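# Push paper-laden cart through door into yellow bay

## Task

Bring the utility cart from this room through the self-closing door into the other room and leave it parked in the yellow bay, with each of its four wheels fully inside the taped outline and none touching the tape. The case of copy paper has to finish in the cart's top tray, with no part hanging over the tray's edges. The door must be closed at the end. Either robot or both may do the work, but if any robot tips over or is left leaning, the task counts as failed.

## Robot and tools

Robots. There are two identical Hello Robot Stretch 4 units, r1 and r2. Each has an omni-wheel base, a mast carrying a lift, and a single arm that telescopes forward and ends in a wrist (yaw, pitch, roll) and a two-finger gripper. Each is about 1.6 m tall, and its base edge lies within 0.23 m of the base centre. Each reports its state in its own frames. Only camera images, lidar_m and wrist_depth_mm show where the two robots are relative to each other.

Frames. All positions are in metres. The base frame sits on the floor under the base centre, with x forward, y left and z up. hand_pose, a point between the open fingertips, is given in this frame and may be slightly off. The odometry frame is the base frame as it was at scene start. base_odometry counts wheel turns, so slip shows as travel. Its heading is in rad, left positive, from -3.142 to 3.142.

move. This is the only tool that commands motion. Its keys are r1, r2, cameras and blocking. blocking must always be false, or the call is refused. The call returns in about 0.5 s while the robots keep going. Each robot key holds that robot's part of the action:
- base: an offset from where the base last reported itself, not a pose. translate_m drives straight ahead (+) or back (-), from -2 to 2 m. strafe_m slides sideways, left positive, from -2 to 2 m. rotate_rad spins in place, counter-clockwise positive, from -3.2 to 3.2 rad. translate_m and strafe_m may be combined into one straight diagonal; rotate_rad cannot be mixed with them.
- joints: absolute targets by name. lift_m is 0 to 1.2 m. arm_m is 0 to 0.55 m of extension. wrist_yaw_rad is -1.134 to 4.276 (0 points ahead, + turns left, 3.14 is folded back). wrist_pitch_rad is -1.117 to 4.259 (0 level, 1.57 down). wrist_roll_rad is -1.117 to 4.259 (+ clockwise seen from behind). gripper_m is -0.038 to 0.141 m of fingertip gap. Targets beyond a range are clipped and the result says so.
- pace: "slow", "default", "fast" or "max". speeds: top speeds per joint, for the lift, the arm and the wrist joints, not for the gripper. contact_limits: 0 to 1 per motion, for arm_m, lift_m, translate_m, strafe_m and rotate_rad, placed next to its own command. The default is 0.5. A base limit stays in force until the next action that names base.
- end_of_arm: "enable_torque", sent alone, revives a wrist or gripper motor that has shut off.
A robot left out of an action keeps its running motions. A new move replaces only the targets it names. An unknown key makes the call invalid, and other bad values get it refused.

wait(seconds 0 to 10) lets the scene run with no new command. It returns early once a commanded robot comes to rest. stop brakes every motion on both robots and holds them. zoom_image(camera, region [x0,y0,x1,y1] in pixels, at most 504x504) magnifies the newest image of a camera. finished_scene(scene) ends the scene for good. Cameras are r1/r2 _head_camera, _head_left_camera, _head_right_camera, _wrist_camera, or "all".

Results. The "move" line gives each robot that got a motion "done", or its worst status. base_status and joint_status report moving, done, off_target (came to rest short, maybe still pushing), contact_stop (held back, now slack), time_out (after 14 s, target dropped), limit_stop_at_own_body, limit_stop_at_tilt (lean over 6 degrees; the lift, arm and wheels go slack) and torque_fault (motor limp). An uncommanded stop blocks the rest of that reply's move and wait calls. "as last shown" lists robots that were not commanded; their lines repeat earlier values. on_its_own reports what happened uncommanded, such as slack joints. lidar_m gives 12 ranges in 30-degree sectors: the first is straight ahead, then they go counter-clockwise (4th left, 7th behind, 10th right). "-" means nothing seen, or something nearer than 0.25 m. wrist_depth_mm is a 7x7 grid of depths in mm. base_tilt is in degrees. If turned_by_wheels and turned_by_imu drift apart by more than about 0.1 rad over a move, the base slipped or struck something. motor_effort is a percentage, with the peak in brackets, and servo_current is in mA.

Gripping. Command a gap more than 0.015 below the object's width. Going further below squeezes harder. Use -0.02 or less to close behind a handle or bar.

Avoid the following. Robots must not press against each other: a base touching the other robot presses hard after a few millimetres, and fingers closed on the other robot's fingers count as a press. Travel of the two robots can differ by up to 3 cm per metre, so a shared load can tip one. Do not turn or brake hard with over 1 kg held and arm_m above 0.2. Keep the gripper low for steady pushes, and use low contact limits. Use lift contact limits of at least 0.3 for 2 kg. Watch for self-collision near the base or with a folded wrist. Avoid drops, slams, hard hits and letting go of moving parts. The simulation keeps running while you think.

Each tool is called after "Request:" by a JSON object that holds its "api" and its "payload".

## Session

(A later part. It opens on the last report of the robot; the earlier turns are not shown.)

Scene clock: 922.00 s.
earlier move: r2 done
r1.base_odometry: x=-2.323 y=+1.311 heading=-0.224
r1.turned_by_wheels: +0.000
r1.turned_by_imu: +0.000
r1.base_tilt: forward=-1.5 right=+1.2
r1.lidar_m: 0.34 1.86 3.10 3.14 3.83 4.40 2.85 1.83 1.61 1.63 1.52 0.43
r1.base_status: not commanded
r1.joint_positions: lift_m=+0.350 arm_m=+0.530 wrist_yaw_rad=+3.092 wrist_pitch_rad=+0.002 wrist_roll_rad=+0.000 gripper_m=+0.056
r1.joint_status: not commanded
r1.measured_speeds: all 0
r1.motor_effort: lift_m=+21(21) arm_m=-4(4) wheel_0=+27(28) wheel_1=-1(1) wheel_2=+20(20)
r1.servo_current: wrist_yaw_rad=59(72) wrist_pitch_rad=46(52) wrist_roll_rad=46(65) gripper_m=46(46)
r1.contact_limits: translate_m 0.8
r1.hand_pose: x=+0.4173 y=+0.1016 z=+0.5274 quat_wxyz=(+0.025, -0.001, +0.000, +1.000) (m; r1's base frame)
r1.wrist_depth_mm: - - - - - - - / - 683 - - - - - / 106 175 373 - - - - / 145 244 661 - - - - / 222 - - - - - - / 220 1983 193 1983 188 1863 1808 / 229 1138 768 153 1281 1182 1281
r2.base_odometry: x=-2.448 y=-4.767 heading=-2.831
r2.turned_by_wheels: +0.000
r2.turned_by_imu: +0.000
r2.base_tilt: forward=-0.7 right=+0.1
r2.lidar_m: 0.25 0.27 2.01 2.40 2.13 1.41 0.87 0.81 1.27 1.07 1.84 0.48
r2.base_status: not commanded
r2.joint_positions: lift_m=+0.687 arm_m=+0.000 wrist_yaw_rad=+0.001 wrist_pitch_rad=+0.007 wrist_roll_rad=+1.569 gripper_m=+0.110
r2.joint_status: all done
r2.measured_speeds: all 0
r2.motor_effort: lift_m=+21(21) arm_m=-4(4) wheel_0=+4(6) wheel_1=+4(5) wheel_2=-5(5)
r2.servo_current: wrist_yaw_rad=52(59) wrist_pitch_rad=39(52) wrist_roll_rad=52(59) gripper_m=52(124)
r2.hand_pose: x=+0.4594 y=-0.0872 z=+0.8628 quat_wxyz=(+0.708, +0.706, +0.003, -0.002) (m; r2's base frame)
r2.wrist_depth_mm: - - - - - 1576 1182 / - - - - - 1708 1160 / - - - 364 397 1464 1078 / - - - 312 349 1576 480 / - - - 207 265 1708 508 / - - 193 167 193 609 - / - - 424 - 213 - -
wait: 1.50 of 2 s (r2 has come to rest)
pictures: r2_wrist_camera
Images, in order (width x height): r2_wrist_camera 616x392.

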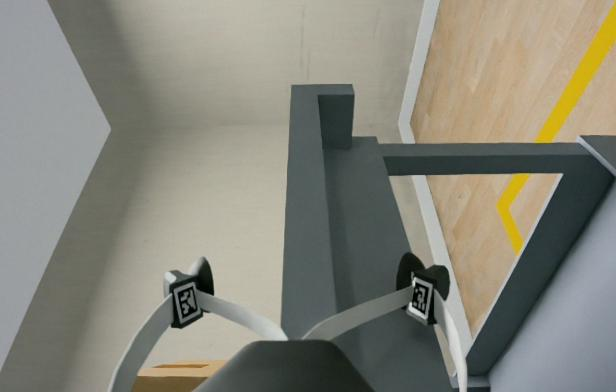

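Request:
{"api": "move", "payload": {"blocking": false, "r2": {"base":{"translate_m":-0.33},"pace":"slow"}, "cameras": []}}

Request:
{"api": "wait", "payload": {"seconds": 5, "cameras": ["r2_head_left_camera"]}}

Request:
{"api": "move", "payload": {"blocking": false, "r2": {"base":{"rotate_rad":0.86},"joints":{"wrist_roll_rad":0.0,"lift_m":0.6}}, "cameras": []}}

Request:
{"api": "wait", "payload": {"seconds": 4, "cameras": ["r2_head_camera","r2_head_left_camera","r2_head_right_camera"]}}

Scene clock: 929.40 s.
move: r2 moving
r1: as last shown
r1.base_tilt: forward=-1.6 right=+1.2
r1.lidar_m: 0.36 1.85 3.11 3.13 3.82 4.41 2.86 1.83 1.62 1.62 1.51 0.44
r1.servo_current: wrist_yaw_rad=46(65) wrist_pitch_rad=46(52) wrist_roll_rad=52(59) gripper_m=39(46)
r1.contact_limits: translate_m 0.8
r1.wrist_depth_mm: - - - - - - - / - 676 - - - - - / 105 176 370 - - - - / 145 243 668 - - - - / 222 - - - - - - / 221 1863 193 1863 188 1808 1863 / 229 1160 778 153 1281 1205 1308
r2.base_odometry: x=-2.436 y=-4.764 heading=-2.831
r2.turned_by_wheels: +0.000
r2.turned_by_imu: +0.000
r2.base_tilt: forward=-0.7 right=+0.1
r2.lidar_m: 0.25 0.31 2.03 2.40 2.10 1.41 0.88 0.83 1.30 1.07 1.83 0.50
r2.base_status: translate_m moving
r2.joint_positions: lift_m=+0.687 arm_m=+0.000 wrist_yaw_rad=+0.001 wrist_pitch_rad=+0.007 wrist_roll_rad=+1.569 gripper_m=+0.110
r2.joint_status: not commanded
r2.measured_speeds: translate_m=-0.048 strafe_m=+0.000 rotate_rad=+0.002 lift_m=+0.000 arm_m=+0.000 wrist_yaw_rad=+0.000 wrist_pitch_rad=+0.000 wrist_roll_rad=+0.000
r2.motor_effort: lift_m=+21(21) arm_m=-4(4) wheel_0=-6(9) wheel_1=-5(7) wheel_2=+7(9)
r2.servo_current: wrist_yaw_rad=46(59) wrist_pitch_rad=52(52) wrist_roll_rad=46(59) gripper_m=46(52)
r2.hand_pose: x=+0.4594 y=-0.0872 z=+0.8628 quat_wxyz=(+0.708, +0.706, +0.003, -0.002) (m; r2's base frame)
r2.wrist_depth_mm: - - - - - 1708 1160 / - - - - - 1708 1160 / - - - 373 - 1499 1098 / - - - 332 404 1756 473 / - - - 273 272 1756 512 / - - 195 175 193 621 - / - 159 427 - 220 - -
pictures: none
No camera images: "cameras" was empty.

Scene clock: 933.50 s.
earlier move: r2 done
r1.base_odometry: x=-2.323 y=+1.311 heading=-0.224
r1.turned_by_wheels: +0.000
r1.turned_by_imu: +0.000
r1.base_tilt: forward=-1.5 right=+1.2
r1.lidar_m: 0.37 1.86 3.11 3.12 3.79 4.42 2.85 1.80 1.60 1.61 1.51 0.43
r1.base_status: not commanded
r1.joint_positions: lift_m=+0.350 arm_m=+0.530 wrist_yaw_rad=+3.092 wrist_pitch_rad=+0.002 wrist_roll_rad=+0.000 gripper_m=+0.056
r1.joint_status: not commanded
r1.measured_speeds: all 0
r1.motor_effort: lift_m=+21(21) arm_m=-4(5) wheel_0=+27(28) wheel_1=-1(2) wheel_2=+20(20)
r1.servo_current: wrist_yaw_rad=26(65) wrist_pitch_rad=52(52) wrist_roll_rad=46(65) gripper_m=39(52)
r1.contact_limits: translate_m 0.8
r1.hand_pose: x=+0.4173 y=+0.1016 z=+0.5274 quat_wxyz=(+0.025, -0.001, +0.000, +1.000) (m; r1's base frame)
r1.wrist_depth_mm: - - - - - - - / - 683 - - - - - / 105 175 370 - - - - / 145 242 661 - - - - / 223 - - - - - - / 221 1983 194 1921 187 1863 1863 / 228 1160 778 153 1281 1182 1308
r2.base_odometry: x=-2.134 y=-4.667 heading=-2.831
r2.turned_by_wheels: +0.000
r2.turned_by_imu: +0.001
r2.base_tilt: forward=-0.7 right=+0.1
r2.lidar_m: 0.59 0.71 2.29 2.13 1.90 0.99 0.61 0.51 1.66 1.11 1.28 2.81
r2.base_status: done
r2.joint_positions: lift_m=+0.687 arm_m=+0.000 wrist_yaw_rad=+0.001 wrist_pitch_rad=+0.007 wrist_roll_rad=+1.569 gripper_m=+0.110
r2.joint_status: not commanded
r2.measured_speeds: all 0
r2.motor_effort: lift_m=+21(21) arm_m=-4(4) wheel_0=-4(9) wheel_1=-4(8) wheel_2=+7(10)
r2.servo_current: wrist_yaw_rad=46(65) wrist_pitch_rad=52(59) wrist_roll_rad=46(59) gripper_m=52(59)
r2.hand_pose: x=+0.4594 y=-0.0872 z=+0.8628 quat_wxyz=(+0.708, +0.706, +0.003, -0.002) (m; r2's base frame)
r2.wrist_depth_mm: - - - - - 1661 1182 / - - - - - 1708 1182 / - - - - - 1708 1205 / - - - 683 - 699 1138 / - - - 574 - 842 539 / - - 198 484 189 - 477 / - - 707 - - 404 -
wait: 4.10 of 5 s (r2 has come to rest)
pictures: r2_head_left_camera
Images, in order (width x height): r2_head_left_camera 420x672.

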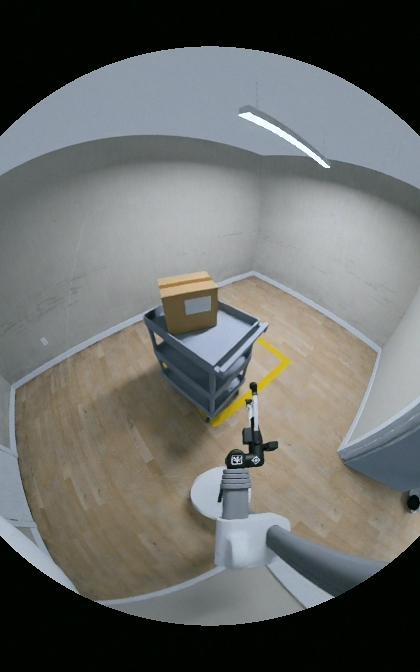

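Scene clock: 934.00 s.
move: r2 moving
r1: as last shown
r1.base_tilt: forward=-1.6 right=+1.3
r1.lidar_m: 0.34 1.85 3.08 3.14 3.80 4.40 2.87 1.77 1.60 1.63 1.49 0.41
r1.motor_effort: lift_m=+21(21) arm_m=-4(4) wheel_0=+27(28) wheel_1=-1(1) wheel_2=+20(20)
r1.servo_current: wrist_yaw_rad=52(65) wrist_pitch_rad=33(52) wrist_roll_rad=46(59) gripper_m=39(46)
r1.contact_limits: translate_m 0.8
r1.wrist_depth_mm: - - - - - - - / - 683 - - - - - / 105 176 373 - - - - / 145 244 668 - - - - / 223 - - - - - - / 220 1921 194 1863 188 1808 1863 / 229 1138 778 153 1308 1182 1336
r2.base_odometry: x=-2.134 y=-4.667 heading=-2.580
r2.turned_by_wheels: +0.252
r2.turned_by_imu: +0.244
r2.base_tilt: forward=-0.7 right=+0.1
r2.lidar_m: 0.56 1.10 2.39 1.96 1.72 0.73 0.55 0.50 1.25 1.09 2.80 0.61
r2.base_status: rotate_rad moving
r2.joint_positions: lift_m=+0.649 arm_m=+0.000 wrist_yaw_rad=+0.001 wrist_pitch_rad=+0.007 wrist_roll_rad=+0.981 gripper_m=+0.110
r2.joint_status: lift_m moving; wrist_roll_rad moving
r2.measured_speeds: translate_m=+0.001 strafe_m=+0.002 rotate_rad=+0.976 lift_m=-0.146 arm_m=+0.000 wrist_yaw_rad=+0.000 wrist_pitch_rad=+0.000 wrist_roll_rad=-1.820
r2.motor_effort: lift_m=+13(22) arm_m=-4(4) wheel_0=-5(10) wheel_1=-9(10) wheel_2=-11(11)
r2.servo_current: wrist_yaw_rad=46(59) wrist_pitch_rad=46(52) wrist_roll_rad=78(111) gripper_m=52(59)
r2.hand_pose: x=+0.4594 y=-0.0872 z=+0.8254 quat_wxyz=(+0.882, +0.471, +0.004, -0.001) (m; r2's base frame)
r2.wrist_depth_mm: - - - - - - - / - - - - 609 - 1863 / - - - - - - 1499 / - - 715 439 - - 609 / - 707 699 349 - - 525 / - - 193 397 193 - 466 / - - - - - 399 424
pictures: none
No camera images: "cameras" was empty.

Scene clock: 935.10 s.
earlier move: r2 done
r1.base_odometry: x=-2.323 y=+1.311 heading=-0.224
r1.turned_by_wheels: +0.000
r1.turned_by_imu: +0.000
r1.base_tilt: forward=-1.6 right=+1.2
r1.lidar_m: 0.35 1.85 3.09 3.12 3.84 4.41 2.84 1.79 1.61 1.62 1.48 0.42
r1.base_status: not commanded
r1.joint_positions: lift_m=+0.350 arm_m=+0.530 wrist_yaw_rad=+3.092 wrist_pitch_rad=+0.002 wrist_roll_rad=+0.000 gripper_m=+0.056
r1.joint_status: not commanded
r1.measured_speeds: all 0
r1.motor_effort: lift_m=+21(21) arm_m=-4(4) wheel_0=+27(28) wheel_1=-1(1) wheel_2=+20(20)
r1.servo_current: wrist_yaw_rad=52(65) wrist_pitch_rad=46(52) wrist_roll_rad=59(65) gripper_m=39(46)
r1.contact_limits: translate_m 0.8
r1.hand_pose: x=+0.4173 y=+0.1016 z=+0.5274 quat_wxyz=(+0.025, -0.001, +0.000, +1.000) (m; r1's base frame)
r1.wrist_depth_mm: - - - - - - - / - 683 - - - - - / 105 175 373 - - - - / 145 243 668 - - - - / 222 - - - - - - / 221 1983 193 1863 188 1863 1863 / 229 1138 759 153 1281 1229 1336
r2.base_odometry: x=-2.134 y=-4.667 heading=-1.972
r2.turned_by_wheels: +0.607
r2.turned_by_imu: +0.592
r2.base_tilt: forward=-0.7 right=+0.1
r2.lidar_m: 2.26 2.46 1.92 1.41 0.70 0.53 0.58 1.14 1.09 2.79 0.55 0.58
r2.base_status: done
r2.joint_positions: lift_m=+0.600 arm_m=+0.000 wrist_yaw_rad=+0.001 wrist_pitch_rad=+0.007 wrist_roll_rad=+0.002 gripper_m=+0.110
r2.joint_status: all done
r2.measured_speeds: all 0
r2.motor_effort: lift_m=+14(22) arm_m=-4(4) wheel_0=-4(10) wheel_1=-4(10) wheel_2=-5(11)
r2.servo_current: wrist_yaw_rad=52(59) wrist_pitch_rad=52(52) wrist_roll_rad=46(111) gripper_m=52(59)
r2.hand_pose: x=+0.4594 y=-0.0872 z=+0.7764 quat_wxyz=(+1.000, +0.001, +0.004, +0.000) (m; r2's base frame)
r2.wrist_depth_mm: - - - - - - 549 / - - - - - - 554 / - - - - - - 549 / - - - - - - 445 / - - - - - - - / - - 198 - 192 - - / 1756 1661 1708 - 1756 - -
wait: 1.10 of 4 s (r2 has come to rest)
pictures: r2_head_camera, r2_head_left_camera, r2_head_right_camera
Images, in order (width x height): r2_head_camera 420x560, r2_head_left_camera 420x672, r2_head_right_camera 420x672.

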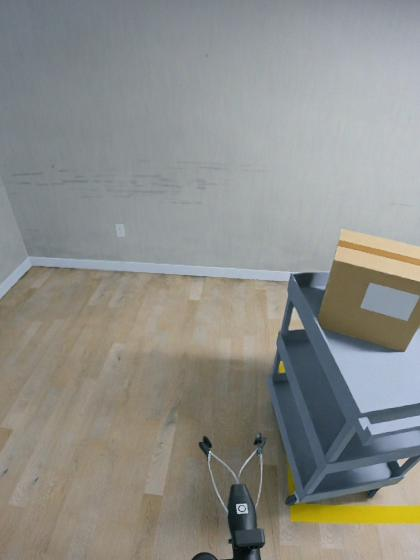

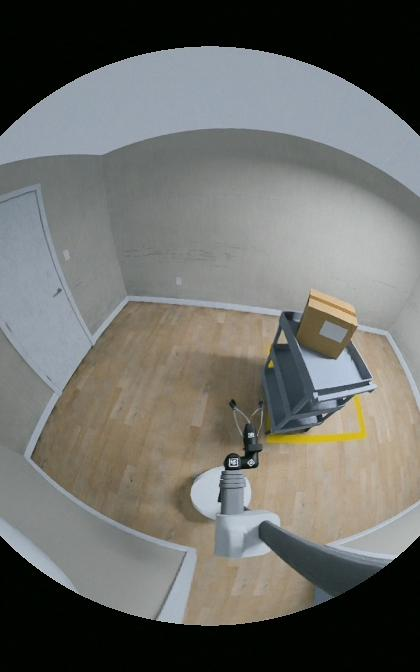

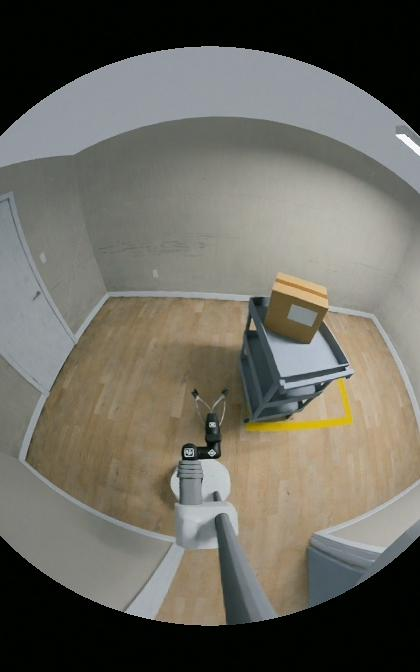

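Request:
{"api": "move", "payload": {"blocking": false, "r2": {"base":{"translate_m":1.2,"strafe_m":0.262}}, "cameras": []}}

Request:
{"api": "wait", "payload": {"seconds": 7, "cameras": ["r2_head_right_camera"]}}

Request:
{"api": "move", "payload": {"blocking": false, "r2": {"base":{"rotate_rad":-1.766},"joints":{"lift_m":0.625}}, "cameras": []}}

Request:
{"api": "wait", "payload": {"seconds": 4, "cameras": ["r2_head_camera","r2_head_left_camera","r2_head_right_camera","r2_wrist_camera"]}}

Scene clock: 949.93 s.
move: r2 moving
r1: as last shown
r1.lidar_m: 0.36 1.85 3.09 3.12 3.82 4.41 2.85 1.80 1.60 1.62 1.50 0.41
r1.servo_current: wrist_yaw_rad=52(65) wrist_pitch_rad=39(46) wrist_roll_rad=59(59) gripper_m=46(46)
r1.contact_limits: translate_m 0.8
r1.wrist_depth_mm: - - - - - - - / - 683 - - - - - / 105 175 370 - - - - / 145 242 661 - - - - / 223 - - - - - - / 221 1921 194 1921 187 1808 1863 / 228 1138 778 153 1255 1182 1308
r2.base_odometry: x=-2.140 y=-4.698 heading=-1.972
r2.turned_by_wheels: +0.000
r2.turned_by_imu: +0.001
r2.base_tilt: forward=-0.7 right=+0.0
r2.lidar_m: 2.23 2.42 1.93 1.46 0.75 0.56 0.56 1.15 1.11 2.82 0.56 0.60
r2.base_status: translate_m moving; strafe_m moving
r2.joint_positions: lift_m=+0.600 arm_m=+0.000 wrist_yaw_rad=+0.001 wrist_pitch_rad=+0.007 wrist_roll_rad=+0.002 gripper_m=+0.110
r2.joint_status: not commanded
r2.measured_speeds: translate_m=+0.122 strafe_m=+0.027 rotate_rad=-0.002 lift_m=+0.000 arm_m=+0.000 wrist_yaw_rad=+0.000 wrist_pitch_rad=+0.000 wrist_roll_rad=+0.000
r2.motor_effort: lift_m=+14(14) arm_m=-4(4) wheel_0=+6(7) wheel_1=+8(9) wheel_2=-12(14)
r2.servo_current: wrist_yaw_rad=59(65) wrist_pitch_rad=46(52) wrist_roll_rad=46(59) gripper_m=52(52)
r2.hand_pose: x=+0.4594 y=-0.0872 z=+0.7764 quat_wxyz=(+1.000, +0.001, +0.004, +0.000) (m; r2's base frame)
r2.wrist_depth_mm: - - - - - - 535 / - - - - - - 539 / - - - - - - 535 / - - - - - - 449 / - - - - - - - / - - 199 - 190 - - / 1756 1661 1756 - 1661 - -
pictures: none
No camera images: "cameras" was empty.

Scene clock: 955.00 s.
earlier move: r2 done
r1.base_odometry: x=-2.323 y=+1.311 heading=-0.224
r1.turned_by_wheels: +0.000
r1.turned_by_imu: +0.000
r1.base_tilt: forward=-1.6 right=+1.3
r1.lidar_m: 0.36 1.84 3.10 3.14 3.80 4.40 2.85 1.81 1.60 1.63 1.49 0.41
r1.base_status: not commanded
r1.joint_positions: lift_m=+0.350 arm_m=+0.530 wrist_yaw_rad=+3.092 wrist_pitch_rad=+0.002 wrist_roll_rad=+0.000 gripper_m=+0.056
r1.joint_status: not commanded
r1.measured_speeds: all 0
r1.motor_effort: lift_m=+21(21) arm_m=-4(4) wheel_0=+27(28) wheel_1=-1(1) wheel_2=+20(20)
r1.servo_current: wrist_yaw_rad=46(78) wrist_pitch_rad=46(52) wrist_roll_rad=26(65) gripper_m=39(46)
r1.contact_limits: translate_m 0.8
r1.hand_pose: x=+0.4173 y=+0.1016 z=+0.5274 quat_wxyz=(+0.025, -0.001, +0.000, +1.000) (m; r1's base frame)
r1.wrist_depth_mm: - - - - - - - / - 683 - - - - - / 106 176 375 - - - - / 145 243 668 - - - - / 222 - - - - - - / 221 1921 193 1921 189 1863 1808 / 228 1138 768 153 1308 1205 1336
r2.base_odometry: x=-2.361 y=-5.874 heading=-1.972
r2.turned_by_wheels: +0.000
r2.turned_by_imu: +0.002
r2.base_tilt: forward=-0.7 right=+0.1
r2.lidar_m: 1.11 1.24 1.54 1.45 1.63 1.71 1.67 0.95 0.65 0.63 1.40 1.14
r2.base_status: done
r2.joint_positions: lift_m=+0.600 arm_m=+0.000 wrist_yaw_rad=+0.001 wrist_pitch_rad=+0.007 wrist_roll_rad=+0.002 gripper_m=+0.110
r2.joint_status: not commanded
r2.measured_speeds: all 0
r2.motor_effort: lift_m=+14(14) arm_m=-4(4) wheel_0=+4(9) wheel_1=+2(11) wheel_2=-2(15)
r2.servo_current: wrist_yaw_rad=46(65) wrist_pitch_rad=46(59) wrist_roll_rad=52(59) gripper_m=46(59)
r2.hand_pose: x=+0.4594 y=-0.0872 z=+0.7763 quat_wxyz=(+1.000, +0.001, +0.004, +0.000) (m; r2's base frame)
r2.wrist_depth_mm: - - - - - - - / - - - - - - - / - - - - - - - / - - - - - - - / - - - - - - - / - - 193 - 189 - - / - - - - - - -
wait: 5.07 of 7 s (r2 has come to rest)
pictures: r2_head_right_camera
Images, in order (width x height): r2_head_right_camera 420x672.

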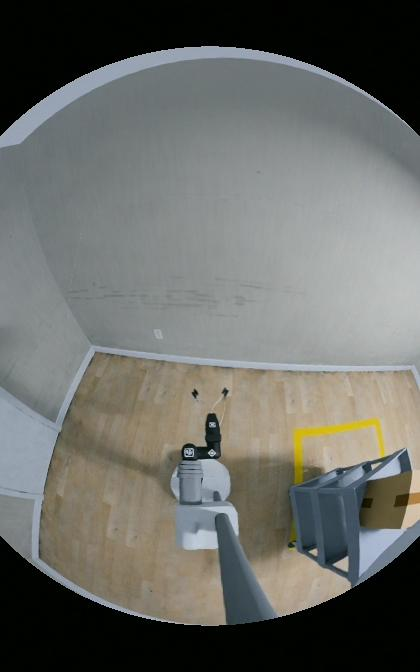

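Scene clock: 955.50 s.
move: r2 moving
r1: as last shown
r1.base_tilt: forward=-1.6 right=+1.2
r1.lidar_m: 0.34 1.84 3.10 3.11 3.82 4.40 2.86 1.80 1.63 1.61 1.48 0.42
r1.motor_effort: lift_m=+21(21) arm_m=-4(4) wheel_0=+27(27) wheel_1=-1(1) wheel_2=+20(20)
r1.servo_current: wrist_yaw_rad=65(65) wrist_pitch_rad=39(46) wrist_roll_rad=33(59) gripper_m=39(46)
r1.contact_limits: translate_m 0.8
r1.wrist_depth_mm: - - - - - - - / - 683 - - - - - / 106 175 373 - - - - / 145 244 668 - - - - / 223 - - - - - - / 221 1921 194 1921 187 1921 1808 / 229 1138 778 153 1281 1205 1336
r2.base_odometry: x=-2.361 y=-5.874 heading=-2.224
r2.turned_by_wheels: -0.252
r2.turned_by_imu: -0.244
r2.base_tilt: forward=-0.7 right=+0.1
r2.lidar_m: 1.12 1.12 1.48 1.44 1.51 1.81 1.68 1.70 0.73 0.65 1.80 1.21
r2.base_status: rotate_rad moving
r2.joint_positions: lift_m=+0.624 arm_m=+0.000 wrist_yaw_rad=+0.001 wrist_pitch_rad=+0.007 wrist_roll_rad=+0.002 gripper_m=+0.110
r2.joint_status: lift_m moving
r2.measured_speeds: translate_m=+0.002 strafe_m=+0.003 rotate_rad=-0.974 lift_m=+0.027 arm_m=+0.000 wrist_yaw_rad=+0.000 wrist_pitch_rad=+0.000 wrist_roll_rad=+0.000
r2.motor_effort: lift_m=+18(24) arm_m=-4(4) wheel_0=+9(9) wheel_1=+8(11) wheel_2=+10(10)
r2.servo_current: wrist_yaw_rad=59(59) wrist_pitch_rad=46(52) wrist_roll_rad=52(52) gripper_m=52(59)
r2.hand_pose: x=+0.4594 y=-0.0872 z=+0.7999 quat_wxyz=(+1.000, +0.001, +0.004, +0.000) (m; r2's base frame)
r2.wrist_depth_mm: - - - - - - - / - - - - - - - / - - - - - - - / - - - - - - - / - - - - - - - / - - 193 - 189 - - / - - - - - - -
pictures: none
No camera images: "cameras" was empty.

Scene clock: 957.17 s.
earlier move: r2 done
r1.base_odometry: x=-2.323 y=+1.311 heading=-0.224
r1.turned_by_wheels: +0.000
r1.turned_by_imu: +0.000
r1.base_tilt: forward=-1.5 right=+1.2
r1.lidar_m: 0.36 1.84 3.10 3.13 3.82 4.40 2.86 1.81 1.59 1.61 1.48 0.42
r1.base_status: not commanded
r1.joint_positions: lift_m=+0.350 arm_m=+0.530 wrist_yaw_rad=+3.092 wrist_pitch_rad=+0.002 wrist_roll_rad=+0.000 gripper_m=+0.056
r1.joint_status: not commanded
r1.measured_speeds: all 0
r1.motor_effort: lift_m=+21(21) arm_m=-4(4) wheel_0=+28(28) wheel_1=-1(1) wheel_2=+20(20)
r1.servo_current: wrist_yaw_rad=59(65) wrist_pitch_rad=33(52) wrist_roll_rad=52(65) gripper_m=39(52)
r1.contact_limits: translate_m 0.8
r1.hand_pose: x=+0.4173 y=+0.1016 z=+0.5274 quat_wxyz=(+0.025, -0.001, +0.000, +1.000) (m; r1's base frame)
r1.wrist_depth_mm: - - - - - - - / - 676 - - - - - / 105 176 370 - - - - / 145 244 661 - - - - / 222 - - - - - - / 221 1983 194 1921 187 1863 1808 / 229 1138 778 153 1281 1160 1336
r2.base_odometry: x=-2.361 y=-5.874 heading=+2.546
r2.turned_by_wheels: -1.513
r2.turned_by_imu: -1.473
r2.base_tilt: forward=-0.7 right=+0.1
r2.lidar_m: 0.65 1.70 1.19 1.12 1.16 1.55 1.47 1.54 1.74 1.68 2.19 0.69
r2.base_status: done
r2.joint_positions: lift_m=+0.625 arm_m=+0.000 wrist_yaw_rad=+0.001 wrist_pitch_rad=+0.007 wrist_roll_rad=+0.002 gripper_m=+0.110
r2.joint_status: all done
r2.measured_speeds: all 0
r2.motor_effort: lift_m=+21(24) arm_m=-4(5) wheel_0=+3(11) wheel_1=+4(11) wheel_2=+3(11)
r2.servo_current: wrist_yaw_rad=52(59) wrist_pitch_rad=52(59) wrist_roll_rad=46(59) gripper_m=46(59)
r2.hand_pose: x=+0.4594 y=-0.0872 z=+0.8008 quat_wxyz=(+1.000, +0.001, +0.004, +0.000) (m; r2's base frame)
r2.wrist_depth_mm: - - - - 504 - - / - - - 530 504 - - / - - - 539 504 - - / - - - 427 449 473 492 / - - - - - - - / - - 201 - 189 - - / 1576 1708 1808 - - - -
wait: 1.67 of 4 s (r2 has come to rest)
pictures: r2_head_camera, r2_head_left_camera, r2_head_right_camera, r2_wrist_camera
Images, in order (width x height): r2_head_camera 420x560, r2_head_left_camera 420x672, r2_head_right_camera 420x672, r2_wrist_camera 616x392.

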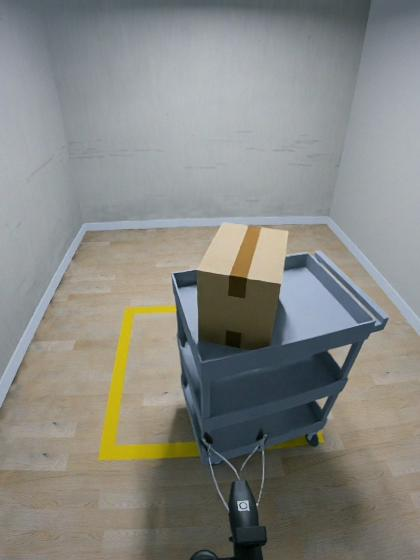

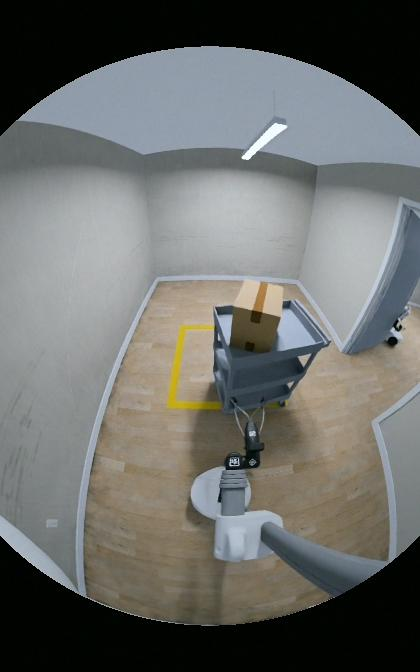

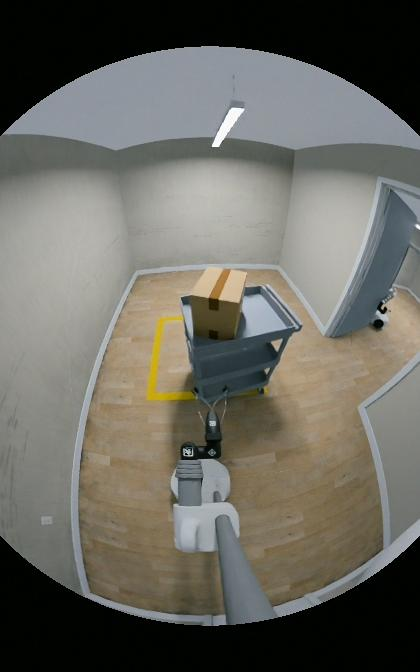

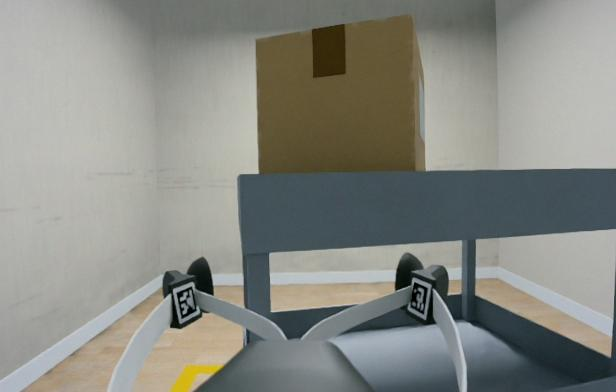

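Request:
{"api": "move", "payload": {"blocking": false, "r2": {"base":{"strafe_m":-0.11,"translate_m":0.2},"joints":{"lift_m":0.65}}, "cameras": []}}

Request:
{"api": "wait", "payload": {"seconds": 3, "cameras": ["r2_wrist_camera"]}}

Request:
{"api": "move", "payload": {"blocking": false, "r2": {"base":{"translate_m":0.25},"pace":"slow"}, "cameras": []}}

Request:
{"api": "wait", "payload": {"seconds": 4, "cameras": ["r2_head_camera","r2_wrist_camera"]}}

Scene clock: 971.53 s.
move: r2 moving
r1: as last shown
r1.base_tilt: forward=-1.6 right=+1.2
r1.lidar_m: 0.35 1.82 3.09 3.14 3.79 4.41 2.86 1.80 1.60 1.63 1.53 0.43
r1.motor_effort: lift_m=+21(21) arm_m=-4(4) wheel_0=+27(28) wheel_1=-1(1) wheel_2=+20(20)
r1.servo_current: wrist_yaw_rad=26(52) wrist_pitch_rad=46(46) wrist_roll_rad=59(59) gripper_m=46(46)
r1.contact_limits: translate_m 0.8
r1.wrist_depth_mm: - - - - - - - / - 691 - - - - - / 105 175 375 - - - - / 145 243 661 - - - - / 223 - - - - - - / 220 1983 195 1863 187 1863 1756 / 229 1138 778 153 1281 1160 1366
r2.base_odometry: x=-2.377 y=-5.842 heading=+2.546
r2.turned_by_wheels: +0.000
r2.turned_by_imu: +0.001
r2.base_tilt: forward=-0.7 right=+0.1
r2.lidar_m: 0.59 1.70 1.21 1.14 1.19 1.59 1.50 1.56 1.75 1.64 2.14 0.68
r2.base_status: translate_m moving; strafe_m moving
r2.joint_positions: lift_m=+0.649 arm_m=+0.000 wrist_yaw_rad=+0.001 wrist_pitch_rad=+0.007 wrist_roll_rad=+0.002 gripper_m=+0.110
r2.joint_status: lift_m moving
r2.measured_speeds: translate_m=+0.122 strafe_m=-0.067 rotate_rad=+0.004 lift_m=+0.027 arm_m=+0.000 wrist_yaw_rad=+0.000 wrist_pitch_rad=+0.000 wrist_roll_rad=+0.000
r2.motor_effort: lift_m=+24(24) arm_m=-4(4) wheel_0=+7(11) wheel_1=+6(6) wheel_2=-12(13)
r2.servo_current: wrist_yaw_rad=59(59) wrist_pitch_rad=46(59) wrist_roll_rad=39(59) gripper_m=52(52)
r2.hand_pose: x=+0.4594 y=-0.0872 z=+0.8249 quat_wxyz=(+1.000, +0.001, +0.004, +0.000) (m; r2's base frame)
r2.wrist_depth_mm: - - - - - - - / - - - 496 469 - - / - - - 500 473 - - / - - - 410 430 452 473 / - - - 402 421 452 - / - - 196 - 190 - - / 1708 1808 1863 - - - 1708
pictures: none
No camera images: "cameras" was empty.

Scene clock: 973.13 s.
earlier move: r2 done
r1.base_odometry: x=-2.323 y=+1.311 heading=-0.224
r1.turned_by_wheels: +0.000
r1.turned_by_imu: +0.000
r1.base_tilt: forward=-1.6 right=+1.2
r1.lidar_m: 0.36 1.85 3.11 3.13 3.79 4.42 2.87 1.82 1.61 1.62 1.51 0.43
r1.base_status: not commanded
r1.joint_positions: lift_m=+0.350 arm_m=+0.530 wrist_yaw_rad=+3.092 wrist_pitch_rad=+0.002 wrist_roll_rad=+0.000 gripper_m=+0.056
r1.joint_status: not commanded
r1.measured_speeds: all 0
r1.motor_effort: lift_m=+21(21) arm_m=-4(4) wheel_0=+27(28) wheel_1=-1(2) wheel_2=+20(20)
r1.servo_current: wrist_yaw_rad=59(72) wrist_pitch_rad=39(52) wrist_roll_rad=52(65) gripper_m=46(52)
r1.contact_limits: translate_m 0.8
r1.hand_pose: x=+0.4173 y=+0.1016 z=+0.5274 quat_wxyz=(+0.025, -0.001, +0.000, +1.000) (m; r1's base frame)
r1.wrist_depth_mm: - - - - - - - / - 683 - - - - - / 105 175 375 - - - - / 145 243 668 - - - - / 223 - - - - - - / 222 1983 193 1983 188 1863 1808 / 228 1118 768 154 1255 1160 1336
r2.base_odometry: x=-2.465 y=-5.670 heading=+2.546
r2.turned_by_wheels: +0.000
r2.turned_by_imu: +0.000
r2.base_tilt: forward=-0.7 right=+0.1
r2.lidar_m: 0.45 1.82 1.29 1.23 1.27 1.76 1.67 1.73 1.63 1.57 1.95 0.53
r2.base_status: done
r2.joint_positions: lift_m=+0.650 arm_m=+0.000 wrist_yaw_rad=+0.001 wrist_pitch_rad=+0.007 wrist_roll_rad=+0.002 gripper_m=+0.110
r2.joint_status: all done
r2.measured_speeds: all 0
r2.motor_effort: lift_m=+21(24) arm_m=-4(4) wheel_0=+1(13) wheel_1=+4(7) wheel_2=-2(13)
r2.servo_current: wrist_yaw_rad=52(59) wrist_pitch_rad=52(59) wrist_roll_rad=52(65) gripper_m=52(59)
r2.hand_pose: x=+0.4594 y=-0.0872 z=+0.8258 quat_wxyz=(+1.000, +0.001, +0.004, +0.000) (m; r2's base frame)
r2.wrist_depth_mm: - 364 327 304 - - - / - 366 332 307 - - - / - 368 334 307 - - - / 290 366 332 304 364 298 303 / 229 239 251 262 273 289 301 / 231 238 196 260 198 296 - / - 1808 1863 - - - 1756
wait: 1.60 of 3 s (r2 has come to rest)
pictures: r2_wrist_camera
Images, in order (width x height): r2_wrist_camera 616x392.

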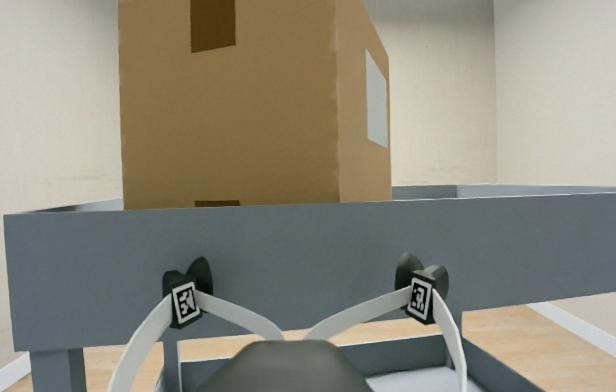

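Scene clock: 973.63 s.
move: r2 moving
r1: as last shown
r1.lidar_m: 0.36 1.84 3.10 3.14 3.81 4.41 2.84 1.82 1.61 1.62 1.51 0.43
r1.motor_effort: lift_m=+21(21) arm_m=-4(4) wheel_0=+27(28) wheel_1=-1(1) wheel_2=+20(20)
r1.servo_current: wrist_yaw_rad=59(59) wrist_pitch_rad=46(46) wrist_roll_rad=46(59) gripper_m=33(46)
r1.contact_limits: translate_m 0.8
r1.wrist_depth_mm: - - - - - - - / - 691 - - - - - / 105 175 373 - - - - / 145 243 668 - - - - / 223 - - - - - - / 221 1921 194 1921 187 1983 1808 / 229 1160 768 153 1308 1205 1308
r2.base_odometry: x=-2.475 y=-5.663 heading=+2.546
r2.turned_by_wheels: +0.000
r2.turned_by_imu: +0.000
r2.base_tilt: forward=-0.7 right=+0.0
r2.lidar_m: 0.45 1.89 1.30 1.22 1.29 1.74 1.69 1.72 1.63 1.55 1.96 0.51
r2.base_status: translate_m moving
r2.joint_positions: lift_m=+0.650 arm_m=+0.000 wrist_yaw_rad=+0.001 wrist_pitch_rad=+0.007 wrist_roll_rad=+0.002 gripper_m=+0.110
r2.joint_status: not commanded
r2.measured_speeds: translate_m=+0.049 strafe_m=+0.000 rotate_rad=+0.002 lift_m=+0.000 arm_m=+0.000 wrist_yaw_rad=+0.000 wrist_pitch_rad=+0.000 wrist_roll_rad=+0.000
r2.motor_effort: lift_m=+21(21) arm_m=-4(4) wheel_0=+5(10) wheel_1=+6(8) wheel_2=-14(14)
r2.servo_current: wrist_yaw_rad=46(59) wrist_pitch_rad=46(59) wrist_roll_rad=46(59) gripper_m=52(59)
r2.hand_pose: x=+0.4594 y=-0.0872 z=+0.8258 quat_wxyz=(+1.000, +0.001, +0.004, +0.000) (m; r2's base frame)
r2.wrist_depth_mm: - 364 327 301 - - - / - 366 329 304 - - - / - 370 330 304 - - - / 289 366 330 300 364 294 297 / 229 240 249 259 270 285 296 / 232 236 200 259 193 289 - / - 1756 1863 - - - 1708
pictures: none
No camera images: "cameras" was empty.

Scene clock: 976.90 s.
earlier move: r2 done
r1.base_odometry: x=-2.323 y=+1.311 heading=-0.224
r1.turned_by_wheels: +0.000
r1.turned_by_imu: +0.000
r1.base_tilt: forward=-1.6 right=+1.2
r1.lidar_m: 0.36 1.87 3.09 3.14 3.80 4.40 2.86 1.81 1.62 1.62 1.52 0.41
r1.base_status: not commanded
r1.joint_positions: lift_m=+0.350 arm_m=+0.530 wrist_yaw_rad=+3.092 wrist_pitch_rad=+0.002 wrist_roll_rad=+0.000 gripper_m=+0.056
r1.joint_status: not commanded
r1.measured_speeds: all 0
r1.motor_effort: lift_m=+21(21) arm_m=-4(4) wheel_0=+27(28) wheel_1=-1(1) wheel_2=+20(20)
r1.servo_current: wrist_yaw_rad=33(72) wrist_pitch_rad=46(52) wrist_roll_rad=33(65) gripper_m=46(52)
r1.contact_limits: translate_m 0.8
r1.hand_pose: x=+0.4173 y=+0.1016 z=+0.5274 quat_wxyz=(+0.025, -0.001, +0.000, +1.000) (m; r1's base frame)
r1.wrist_depth_mm: - - - - - - - / - 683 - - - - - / 105 175 370 - - - - / 145 243 668 - - - - / 222 - - - - - - / 221 1983 193 1921 187 1921 1808 / 229 1138 768 153 1281 1182 1336
r2.base_odometry: x=-2.672 y=-5.530 heading=+2.547
r2.turned_by_wheels: +0.000
r2.turned_by_imu: +0.001
r2.base_tilt: forward=-0.7 right=+0.1
r2.lidar_m: 0.43 0.44 1.30 1.23 1.31 1.76 1.92 1.98 1.67 1.55 1.80 0.55
r2.base_status: done
r2.joint_positions: lift_m=+0.650 arm_m=+0.000 wrist_yaw_rad=+0.001 wrist_pitch_rad=+0.007 wrist_roll_rad=+0.002 gripper_m=+0.110
r2.joint_status: not commanded
r2.measured_speeds: all 0
r2.motor_effort: lift_m=+21(21) arm_m=-4(4) wheel_0=+5(13) wheel_1=+5(8) wheel_2=-4(14)
r2.servo_current: wrist_yaw_rad=46(59) wrist_pitch_rad=52(59) wrist_roll_rad=52(65) gripper_m=46(59)
r2.hand_pose: x=+0.4594 y=-0.0872 z=+0.8258 quat_wxyz=(+1.000, +0.001, +0.004, +0.000) (m; r2's base frame)
r2.wrist_depth_mm: 312 293 301 - - - - / 315 296 301 - - - - / 319 297 300 - - - - / 319 298 286 424 778 338 362 / 222 238 255 277 296 327 353 / 225 234 198 270 192 - 377 / 1618 1708 1863 - - 1661 379
wait: 3.27 of 4 s (r2 has come to rest)
pictures: r2_head_camera, r2_wrist_camera
Images, in order (width x height): r2_head_camera 420x560, r2_wrist_camera 616x392.

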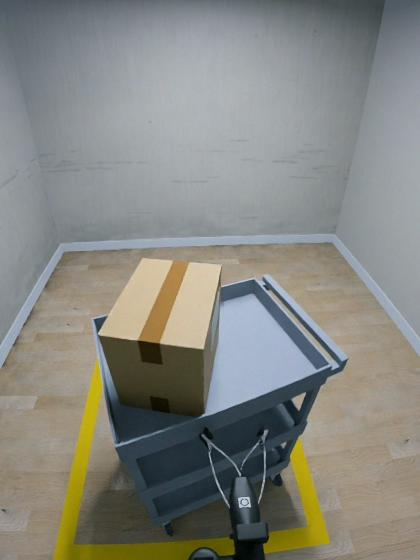

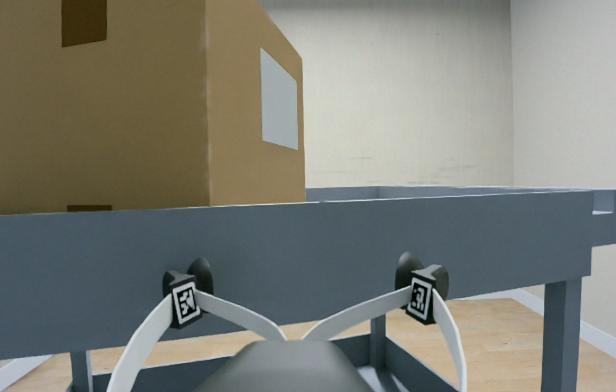

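Request:
{"api": "move", "payload": {"blocking": false, "r2": {"base":{"translate_m":-0.13},"pace":"slow"}, "cameras": []}}

Request:
{"api": "wait", "payload": {"seconds": 3, "cameras": ["r2_head_camera"]}}

Request:
{"api": "move", "payload": {"blocking": false, "r2": {"base":{"strafe_m":0.24}}, "cameras": []}}

Request:
{"api": "wait", "payload": {"seconds": 3, "cameras": ["r2_head_camera","r2_wrist_camera"]}}

Scene clock: 989.20 s.
move: r2 moving
r1: as last shown
r1.lidar_m: 0.36 1.88 3.10 3.14 3.80 4.40 2.86 1.79 1.59 1.61 1.51 0.41
r1.motor_effort: lift_m=+21(21) arm_m=-4(4) wheel_0=+27(28) wheel_1=-1(2) wheel_2=+20(20)
r1.servo_current: wrist_yaw_rad=39(52) wrist_pitch_rad=39(46) wrist_roll_rad=52(65) gripper_m=33(46)
r1.contact_limits: translate_m 0.8
r1.wrist_depth_mm: - - - - - - - / - 683 - - - - - / 105 175 373 - - - - / 145 244 661 - - - - / 222 - - - - - - / 220 1921 194 1983 187 1921 1808 / 229 1182 778 154 1281 1182 1366
r2.base_odometry: x=-2.662 y=-5.537 heading=+2.546
r2.turned_by_wheels: +0.000
r2.turned_by_imu: +0.000
r2.base_tilt: forward=-0.6 right=+0.0
r2.lidar_m: 0.43 0.45 1.31 1.25 1.31 1.75 1.92 1.99 1.66 1.53 1.83 0.57
r2.base_status: translate_m moving
r2.joint_positions: lift_m=+0.650 arm_m=+0.000 wrist_yaw_rad=+0.001 wrist_pitch_rad=+0.007 wrist_roll_rad=+0.002 gripper_m=+0.110
r2.joint_status: not commanded
r2.measured_speeds: translate_m=-0.048 strafe_m=+0.000 rotate_rad=+0.001 lift_m=+0.000 arm_m=+0.000 wrist_yaw_rad=+0.000 wrist_pitch_rad=+0.000 wrist_roll_rad=+0.000
r2.motor_effort: lift_m=+21(21) arm_m=-3(4) wheel_0=-7(8) wheel_1=-6(7) wheel_2=+8(10)
r2.servo_current: wrist_yaw_rad=33(65) wrist_pitch_rad=46(52) wrist_roll_rad=39(52) gripper_m=52(52)
r2.hand_pose: x=+0.4594 y=-0.0872 z=+0.8258 quat_wxyz=(+1.000, +0.001, +0.004, +0.000) (m; r2's base frame)
r2.wrist_depth_mm: 325 304 304 - - - - / 325 306 304 - - - - / 330 310 306 - - - - / 332 309 296 424 788 347 373 / 232 246 265 285 306 338 362 / 234 243 200 281 193 - 397 / 1661 1708 1863 - - 1618 397
pictures: none
No camera images: "cameras" was empty.

Scene clock: 991.30 s.
earlier move: r2 done
r1.base_odometry: x=-2.323 y=+1.311 heading=-0.224
r1.turned_by_wheels: +0.000
r1.turned_by_imu: +0.000
r1.base_tilt: forward=-1.6 right=+1.2
r1.lidar_m: 0.36 1.86 3.11 3.13 3.82 4.40 2.87 1.80 1.61 1.63 1.51 0.42
r1.base_status: not commanded
r1.joint_positions: lift_m=+0.350 arm_m=+0.530 wrist_yaw_rad=+3.092 wrist_pitch_rad=+0.002 wrist_roll_rad=+0.000 gripper_m=+0.056
r1.joint_status: not commanded
r1.measured_speeds: all 0
r1.motor_effort: lift_m=+21(21) arm_m=-4(4) wheel_0=+27(28) wheel_1=-1(2) wheel_2=+20(20)
r1.servo_current: wrist_yaw_rad=39(78) wrist_pitch_rad=46(52) wrist_roll_rad=59(72) gripper_m=46(46)
r1.contact_limits: translate_m 0.8
r1.hand_pose: x=+0.4173 y=+0.1016 z=+0.5274 quat_wxyz=(+0.025, -0.001, +0.000, +1.000) (m; r1's base frame)
r1.wrist_depth_mm: - - - - - - - / - 691 - - - - - / 105 175 373 - - - - / 145 244 661 - - - - / 223 - - - - - - / 221 1921 194 1863 187 1863 1863 / 229 1138 768 153 1281 1182 1308
r2.base_odometry: x=-2.564 y=-5.603 heading=+2.547
r2.turned_by_wheels: +0.000
r2.turned_by_imu: +0.000
r2.base_tilt: forward=-0.7 right=+0.1
r2.lidar_m: 0.53 0.57 1.31 1.23 1.27 1.74 1.80 1.87 1.62 1.53 1.89 0.70
r2.base_status: done
r2.joint_positions: lift_m=+0.650 arm_m=+0.000 wrist_yaw_rad=+0.001 wrist_pitch_rad=+0.007 wrist_roll_rad=+0.002 gripper_m=+0.110
r2.joint_status: not commanded
r2.measured_speeds: all 0
r2.motor_effort: lift_m=+21(21) arm_m=-4(4) wheel_0=-4(9) wheel_1=-4(8) wheel_2=+7(11)
r2.servo_current: wrist_yaw_rad=33(65) wrist_pitch_rad=52(59) wrist_roll_rad=52(59) gripper_m=46(59)
r2.hand_pose: x=+0.4594 y=-0.0872 z=+0.8258 quat_wxyz=(+1.000, +0.001, +0.004, +0.000) (m; r2's base frame)
r2.wrist_depth_mm: - 442 418 - - - - / - 439 415 - - - - / - 442 421 - - - - / 332 439 413 415 445 488 - / 325 349 370 404 433 492 - / - - 195 - 193 508 - / - 1618 - - - 1661 1708
wait: 2.10 of 3 s (r2 has come to rest)
pictures: r2_head_camera
Images, in order (width x height): r2_head_camera 420x560.

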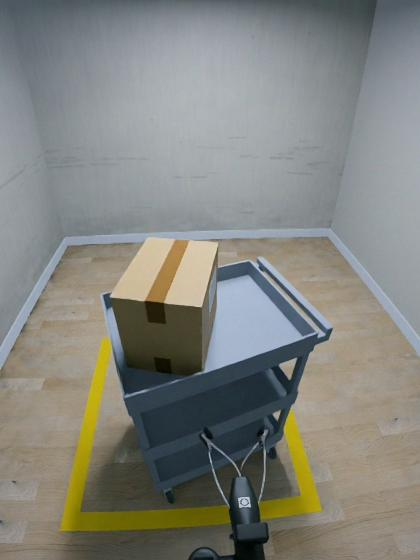

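Scene clock: 991.80 s.
move: r2 moving
r1: as last shown
r1.lidar_m: 0.37 1.86 3.11 3.13 3.79 4.41 2.84 1.77 1.61 1.61 1.51 0.42
r1.motor_effort: lift_m=+21(21) arm_m=-4(4) wheel_0=+27(28) wheel_1=-1(1) wheel_2=+20(20)
r1.servo_current: wrist_yaw_rad=46(59) wrist_pitch_rad=46(46) wrist_roll_rad=33(65) gripper_m=39(46)
r1.contact_limits: translate_m 0.8
r1.wrist_depth_mm: - - - - - - - / - 691 - - - - - / 105 176 373 - - - - / 145 244 661 - - - - / 222 - - - - - - / 221 1983 194 1863 187 1863 1808 / 229 1160 768 153 1281 1182 1336
r2.base_odometry: x=-2.585 y=-5.633 heading=+2.547
r2.turned_by_wheels: +0.000
r2.turned_by_imu: +0.000
r2.base_tilt: forward=-0.6 right=+0.1
r2.lidar_m: 0.55 0.56 1.28 1.21 1.24 1.66 1.81 1.85 1.69 1.57 1.93 0.69
r2.base_status: strafe_m moving
r2.joint_positions: lift_m=+0.650 arm_m=+0.000 wrist_yaw_rad=+0.001 wrist_pitch_rad=+0.007 wrist_roll_rad=+0.002 gripper_m=+0.110
r2.joint_status: not commanded
r2.measured_speeds: translate_m=-0.001 strafe_m=+0.139 rotate_rad=+0.008 lift_m=+0.000 arm_m=+0.000 wrist_yaw_rad=+0.000 wrist_pitch_rad=+0.000 wrist_roll_rad=+0.000
r2.motor_effort: lift_m=+21(21) arm_m=-4(4) wheel_0=-8(10) wheel_1=+10(12) wheel_2=+1(7)
r2.servo_current: wrist_yaw_rad=52(59) wrist_pitch_rad=52(52) wrist_roll_rad=52(52) gripper_m=59(59)
r2.hand_pose: x=+0.4594 y=-0.0872 z=+0.8258 quat_wxyz=(+1.000, +0.001, +0.004, +0.000) (m; r2's base frame)
r2.wrist_depth_mm: - 452 421 - - - - / - 442 424 585 - - - / - 452 418 580 - - - / 324 442 415 404 436 473 521 / 319 338 359 389 418 477 - / - 345 195 - 192 - - / - 1618 - - - 1576 1661
pictures: none
No camera images: "cameras" was empty.

Scene clock: 993.43 s.
earlier move: r2 done
r1.base_odometry: x=-2.323 y=+1.311 heading=-0.224
r1.turned_by_wheels: +0.000
r1.turned_by_imu: +0.000
r1.base_tilt: forward=-1.6 right=+1.3
r1.lidar_m: 0.34 1.86 3.10 3.12 3.81 4.41 2.88 1.79 1.61 1.64 1.52 0.43
r1.base_status: not commanded
r1.joint_positions: lift_m=+0.350 arm_m=+0.530 wrist_yaw_rad=+3.092 wrist_pitch_rad=+0.002 wrist_roll_rad=+0.000 gripper_m=+0.056
r1.joint_status: not commanded
r1.measured_speeds: all 0
r1.motor_effort: lift_m=+21(21) arm_m=-4(4) wheel_0=+27(28) wheel_1=-1(2) wheel_2=+20(20)
r1.servo_current: wrist_yaw_rad=59(65) wrist_pitch_rad=52(52) wrist_roll_rad=52(65) gripper_m=46(46)
r1.contact_limits: translate_m 0.8
r1.hand_pose: x=+0.4173 y=+0.1016 z=+0.5274 quat_wxyz=(+0.025, -0.001, +0.000, +1.000) (m; r1's base frame)
r1.wrist_depth_mm: - - - - - - - / - 691 - - - - - / 105 175 373 - - - - / 145 242 661 - - - - / 222 - - - - - - / 220 1983 194 1921 187 1863 1808 / 229 1160 759 153 1281 1182 1308
r2.base_odometry: x=-2.699 y=-5.802 heading=+2.547
r2.turned_by_wheels: +0.000
r2.turned_by_imu: +0.000
r2.base_tilt: forward=-0.7 right=+0.1
r2.lidar_m: 0.54 1.47 1.06 1.00 1.00 1.41 1.79 1.88 1.89 1.78 2.08 0.61
r2.base_status: done
r2.joint_positions: lift_m=+0.650 arm_m=+0.000 wrist_yaw_rad=+0.001 wrist_pitch_rad=+0.007 wrist_roll_rad=+0.002 gripper_m=+0.110
r2.joint_status: not commanded
r2.measured_speeds: all 0
r2.motor_effort: lift_m=+21(21) arm_m=-3(4) wheel_0=-2(15) wheel_1=+2(12) wheel_2=+0(7)
r2.servo_current: wrist_yaw_rad=46(59) wrist_pitch_rad=46(59) wrist_roll_rad=52(59) gripper_m=52(59)
r2.hand_pose: x=+0.4594 y=-0.0872 z=+0.8258 quat_wxyz=(+1.000, +0.001, +0.004, +0.000) (m; r2's base frame)
r2.wrist_depth_mm: - - - 442 413 - - / - - - 436 413 - - / - - - 442 415 - - / - - - 433 407 382 413 / - - - 315 338 373 410 / - - 194 309 189 - - / 1618 1708 1756 - - - -
wait: 1.63 of 3 s (r2 has come to rest)
pictures: r2_head_camera, r2_wrist_camera
Images, in order (width x height): r2_head_camera 420x560, r2_wrist_camera 616x392.

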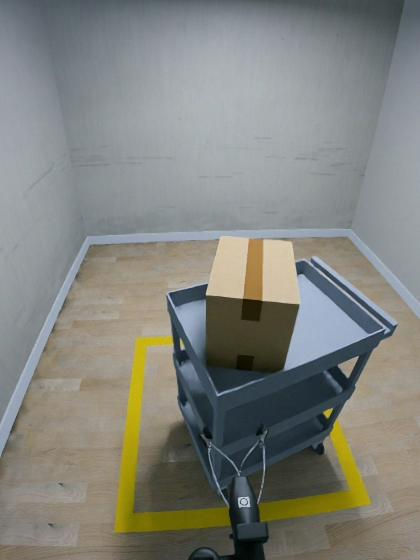

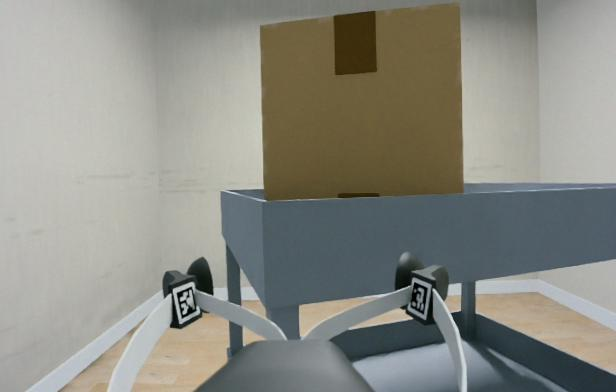

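Request:
{"api": "move", "payload": {"blocking": false, "r2": {"base":{"translate_m":0.24},"joints":{"gripper_m":0.03},"pace":"slow"}, "cameras": []}}

Request:
{"api": "wait", "payload": {"seconds": 4, "cameras": ["r2_head_camera","r2_wrist_camera"]}}

Scene clock: 1001.30 s.
move: r2 moving
r1: as last shown
r1.base_tilt: forward=-1.6 right=+1.2
r1.lidar_m: 0.34 1.84 3.09 3.13 3.80 4.40 2.85 1.82 1.61 1.60 1.51 0.43
r1.motor_effort: lift_m=+21(21) arm_m=-4(4) wheel_0=+27(28) wheel_1=-1(1) wheel_2=+20(20)
r1.servo_current: wrist_yaw_rad=59(65) wrist_pitch_rad=39(46) wrist_roll_rad=39(59) gripper_m=39(46)
r1.contact_limits: translate_m 0.8
r1.wrist_depth_mm: - - - - - - - / - 683 - - - - - / 105 176 373 - - - - / 145 244 661 - - - - / 221 - - - - - - / 221 1921 193 1863 187 1921 1863 / 229 1138 759 153 1255 1182 1308
r2.base_odometry: x=-2.709 y=-5.795 heading=+2.547
r2.turned_by_wheels: +0.000
r2.turned_by_imu: +0.001
r2.base_tilt: forward=-0.7 right=+0.0
r2.lidar_m: 0.52 1.48 1.09 1.00 1.04 1.39 1.81 1.90 1.90 1.77 2.09 0.60
r2.base_status: translate_m moving
r2.joint_positions: lift_m=+0.650 arm_m=+0.000 wrist_yaw_rad=+0.001 wrist_pitch_rad=+0.007 wrist_roll_rad=+0.002 gripper_m=+0.102
r2.joint_status: gripper_m moving
r2.measured_speeds: translate_m=+0.049 strafe_m=+0.001 rotate_rad=+0.002 lift_m=+0.000 arm_m=+0.000 wrist_yaw_rad=+0.000 wrist_pitch_rad=+0.000 wrist_roll_rad=+0.000
r2.motor_effort: lift_m=+20(21) arm_m=-4(4) wheel_0=+4(8) wheel_1=+7(8) wheel_2=-9(10)
r2.servo_current: wrist_yaw_rad=46(52) wrist_pitch_rad=52(52) wrist_roll_rad=39(59) gripper_m=98(98)
r2.hand_pose: x=+0.4594 y=-0.0872 z=+0.8258 quat_wxyz=(+1.000, +0.001, +0.004, +0.000) (m; r2's base frame)
r2.wrist_depth_mm: - - - 424 402 - - / - - - 427 410 - - / - - - 427 407 - - / - - - 424 402 366 397 / - - - 307 329 362 399 / - - 191 298 185 - - / 1576 1756 1756 - - - -
pictures: none
No camera images: "cameras" was empty.

Scene clock: 1004.50 s.
earlier move: r2 done
r1.base_odometry: x=-2.323 y=+1.311 heading=-0.224
r1.turned_by_wheels: +0.000
r1.turned_by_imu: +0.000
r1.base_tilt: forward=-1.5 right=+1.3
r1.lidar_m: 0.35 1.84 3.07 3.13 3.80 4.41 2.81 1.80 1.60 1.62 1.52 0.40
r1.base_status: not commanded
r1.joint_positions: lift_m=+0.350 arm_m=+0.530 wrist_yaw_rad=+3.092 wrist_pitch_rad=+0.002 wrist_roll_rad=+0.000 gripper_m=+0.056
r1.joint_status: not commanded
r1.measured_speeds: all 0
r1.motor_effort: lift_m=+21(21) arm_m=-4(5) wheel_0=+27(28) wheel_1=-1(1) wheel_2=+20(20)
r1.servo_current: wrist_yaw_rad=33(72) wrist_pitch_rad=39(52) wrist_roll_rad=52(65) gripper_m=33(46)
r1.contact_limits: translate_m 0.8
r1.hand_pose: x=+0.4173 y=+0.1016 z=+0.5274 quat_wxyz=(+0.025, -0.001, +0.000, +1.000) (m; r1's base frame)
r1.wrist_depth_mm: - - - - - - - / - 683 - - - - - / 106 175 373 - - - - / 145 243 661 - - - - / 222 - - - - - - / 221 1921 193 1921 187 1921 1808 / 229 1118 778 154 1281 1182 1308
r2.base_odometry: x=-2.897 y=-5.667 heading=+2.547
r2.turned_by_wheels: +0.000
r2.turned_by_imu: +0.001
r2.base_tilt: forward=-0.7 right=+0.1
r2.lidar_m: 0.48 1.51 1.07 0.99 1.06 1.41 2.04 2.14 1.89 1.78 1.98 0.53
r2.base_status: done
r2.joint_positions: lift_m=+0.650 arm_m=+0.000 wrist_yaw_rad=+0.001 wrist_pitch_rad=+0.007 wrist_roll_rad=+0.002 gripper_m=+0.030
r2.joint_status: all done
r2.measured_speeds: all 0
r2.motor_effort: lift_m=+21(21) arm_m=+4(5) wheel_0=+3(12) wheel_1=+5(8) wheel_2=-6(15)
r2.servo_current: wrist_yaw_rad=59(59) wrist_pitch_rad=52(59) wrist_roll_rad=46(65) gripper_m=59(117)
r2.hand_pose: x=+0.4593 y=-0.0871 z=+0.8258 quat_wxyz=(+1.000, +0.001, +0.004, +0.000) (m; r2's base frame)
r2.wrist_depth_mm: - - - 370 362 - - / - - - 375 370 - - / - - - 377 370 366 - / - - - 379 370 336 397 / - - - 243 278 319 377 / - - 195 213 186 - - / 1618 1756 1618 - - - 1863
wait: 3.20 of 4 s (r2 has come to rest)
pictures: r2_head_camera, r2_wrist_camera
Images, in order (width x height): r2_head_camera 420x560, r2_wrist_camera 616x392.

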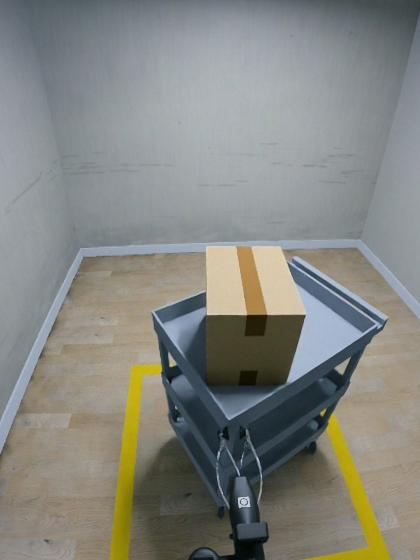

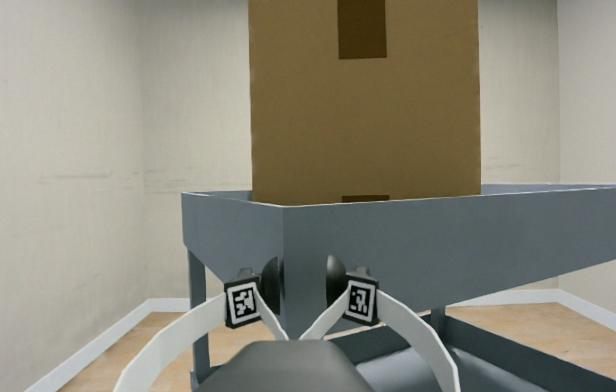

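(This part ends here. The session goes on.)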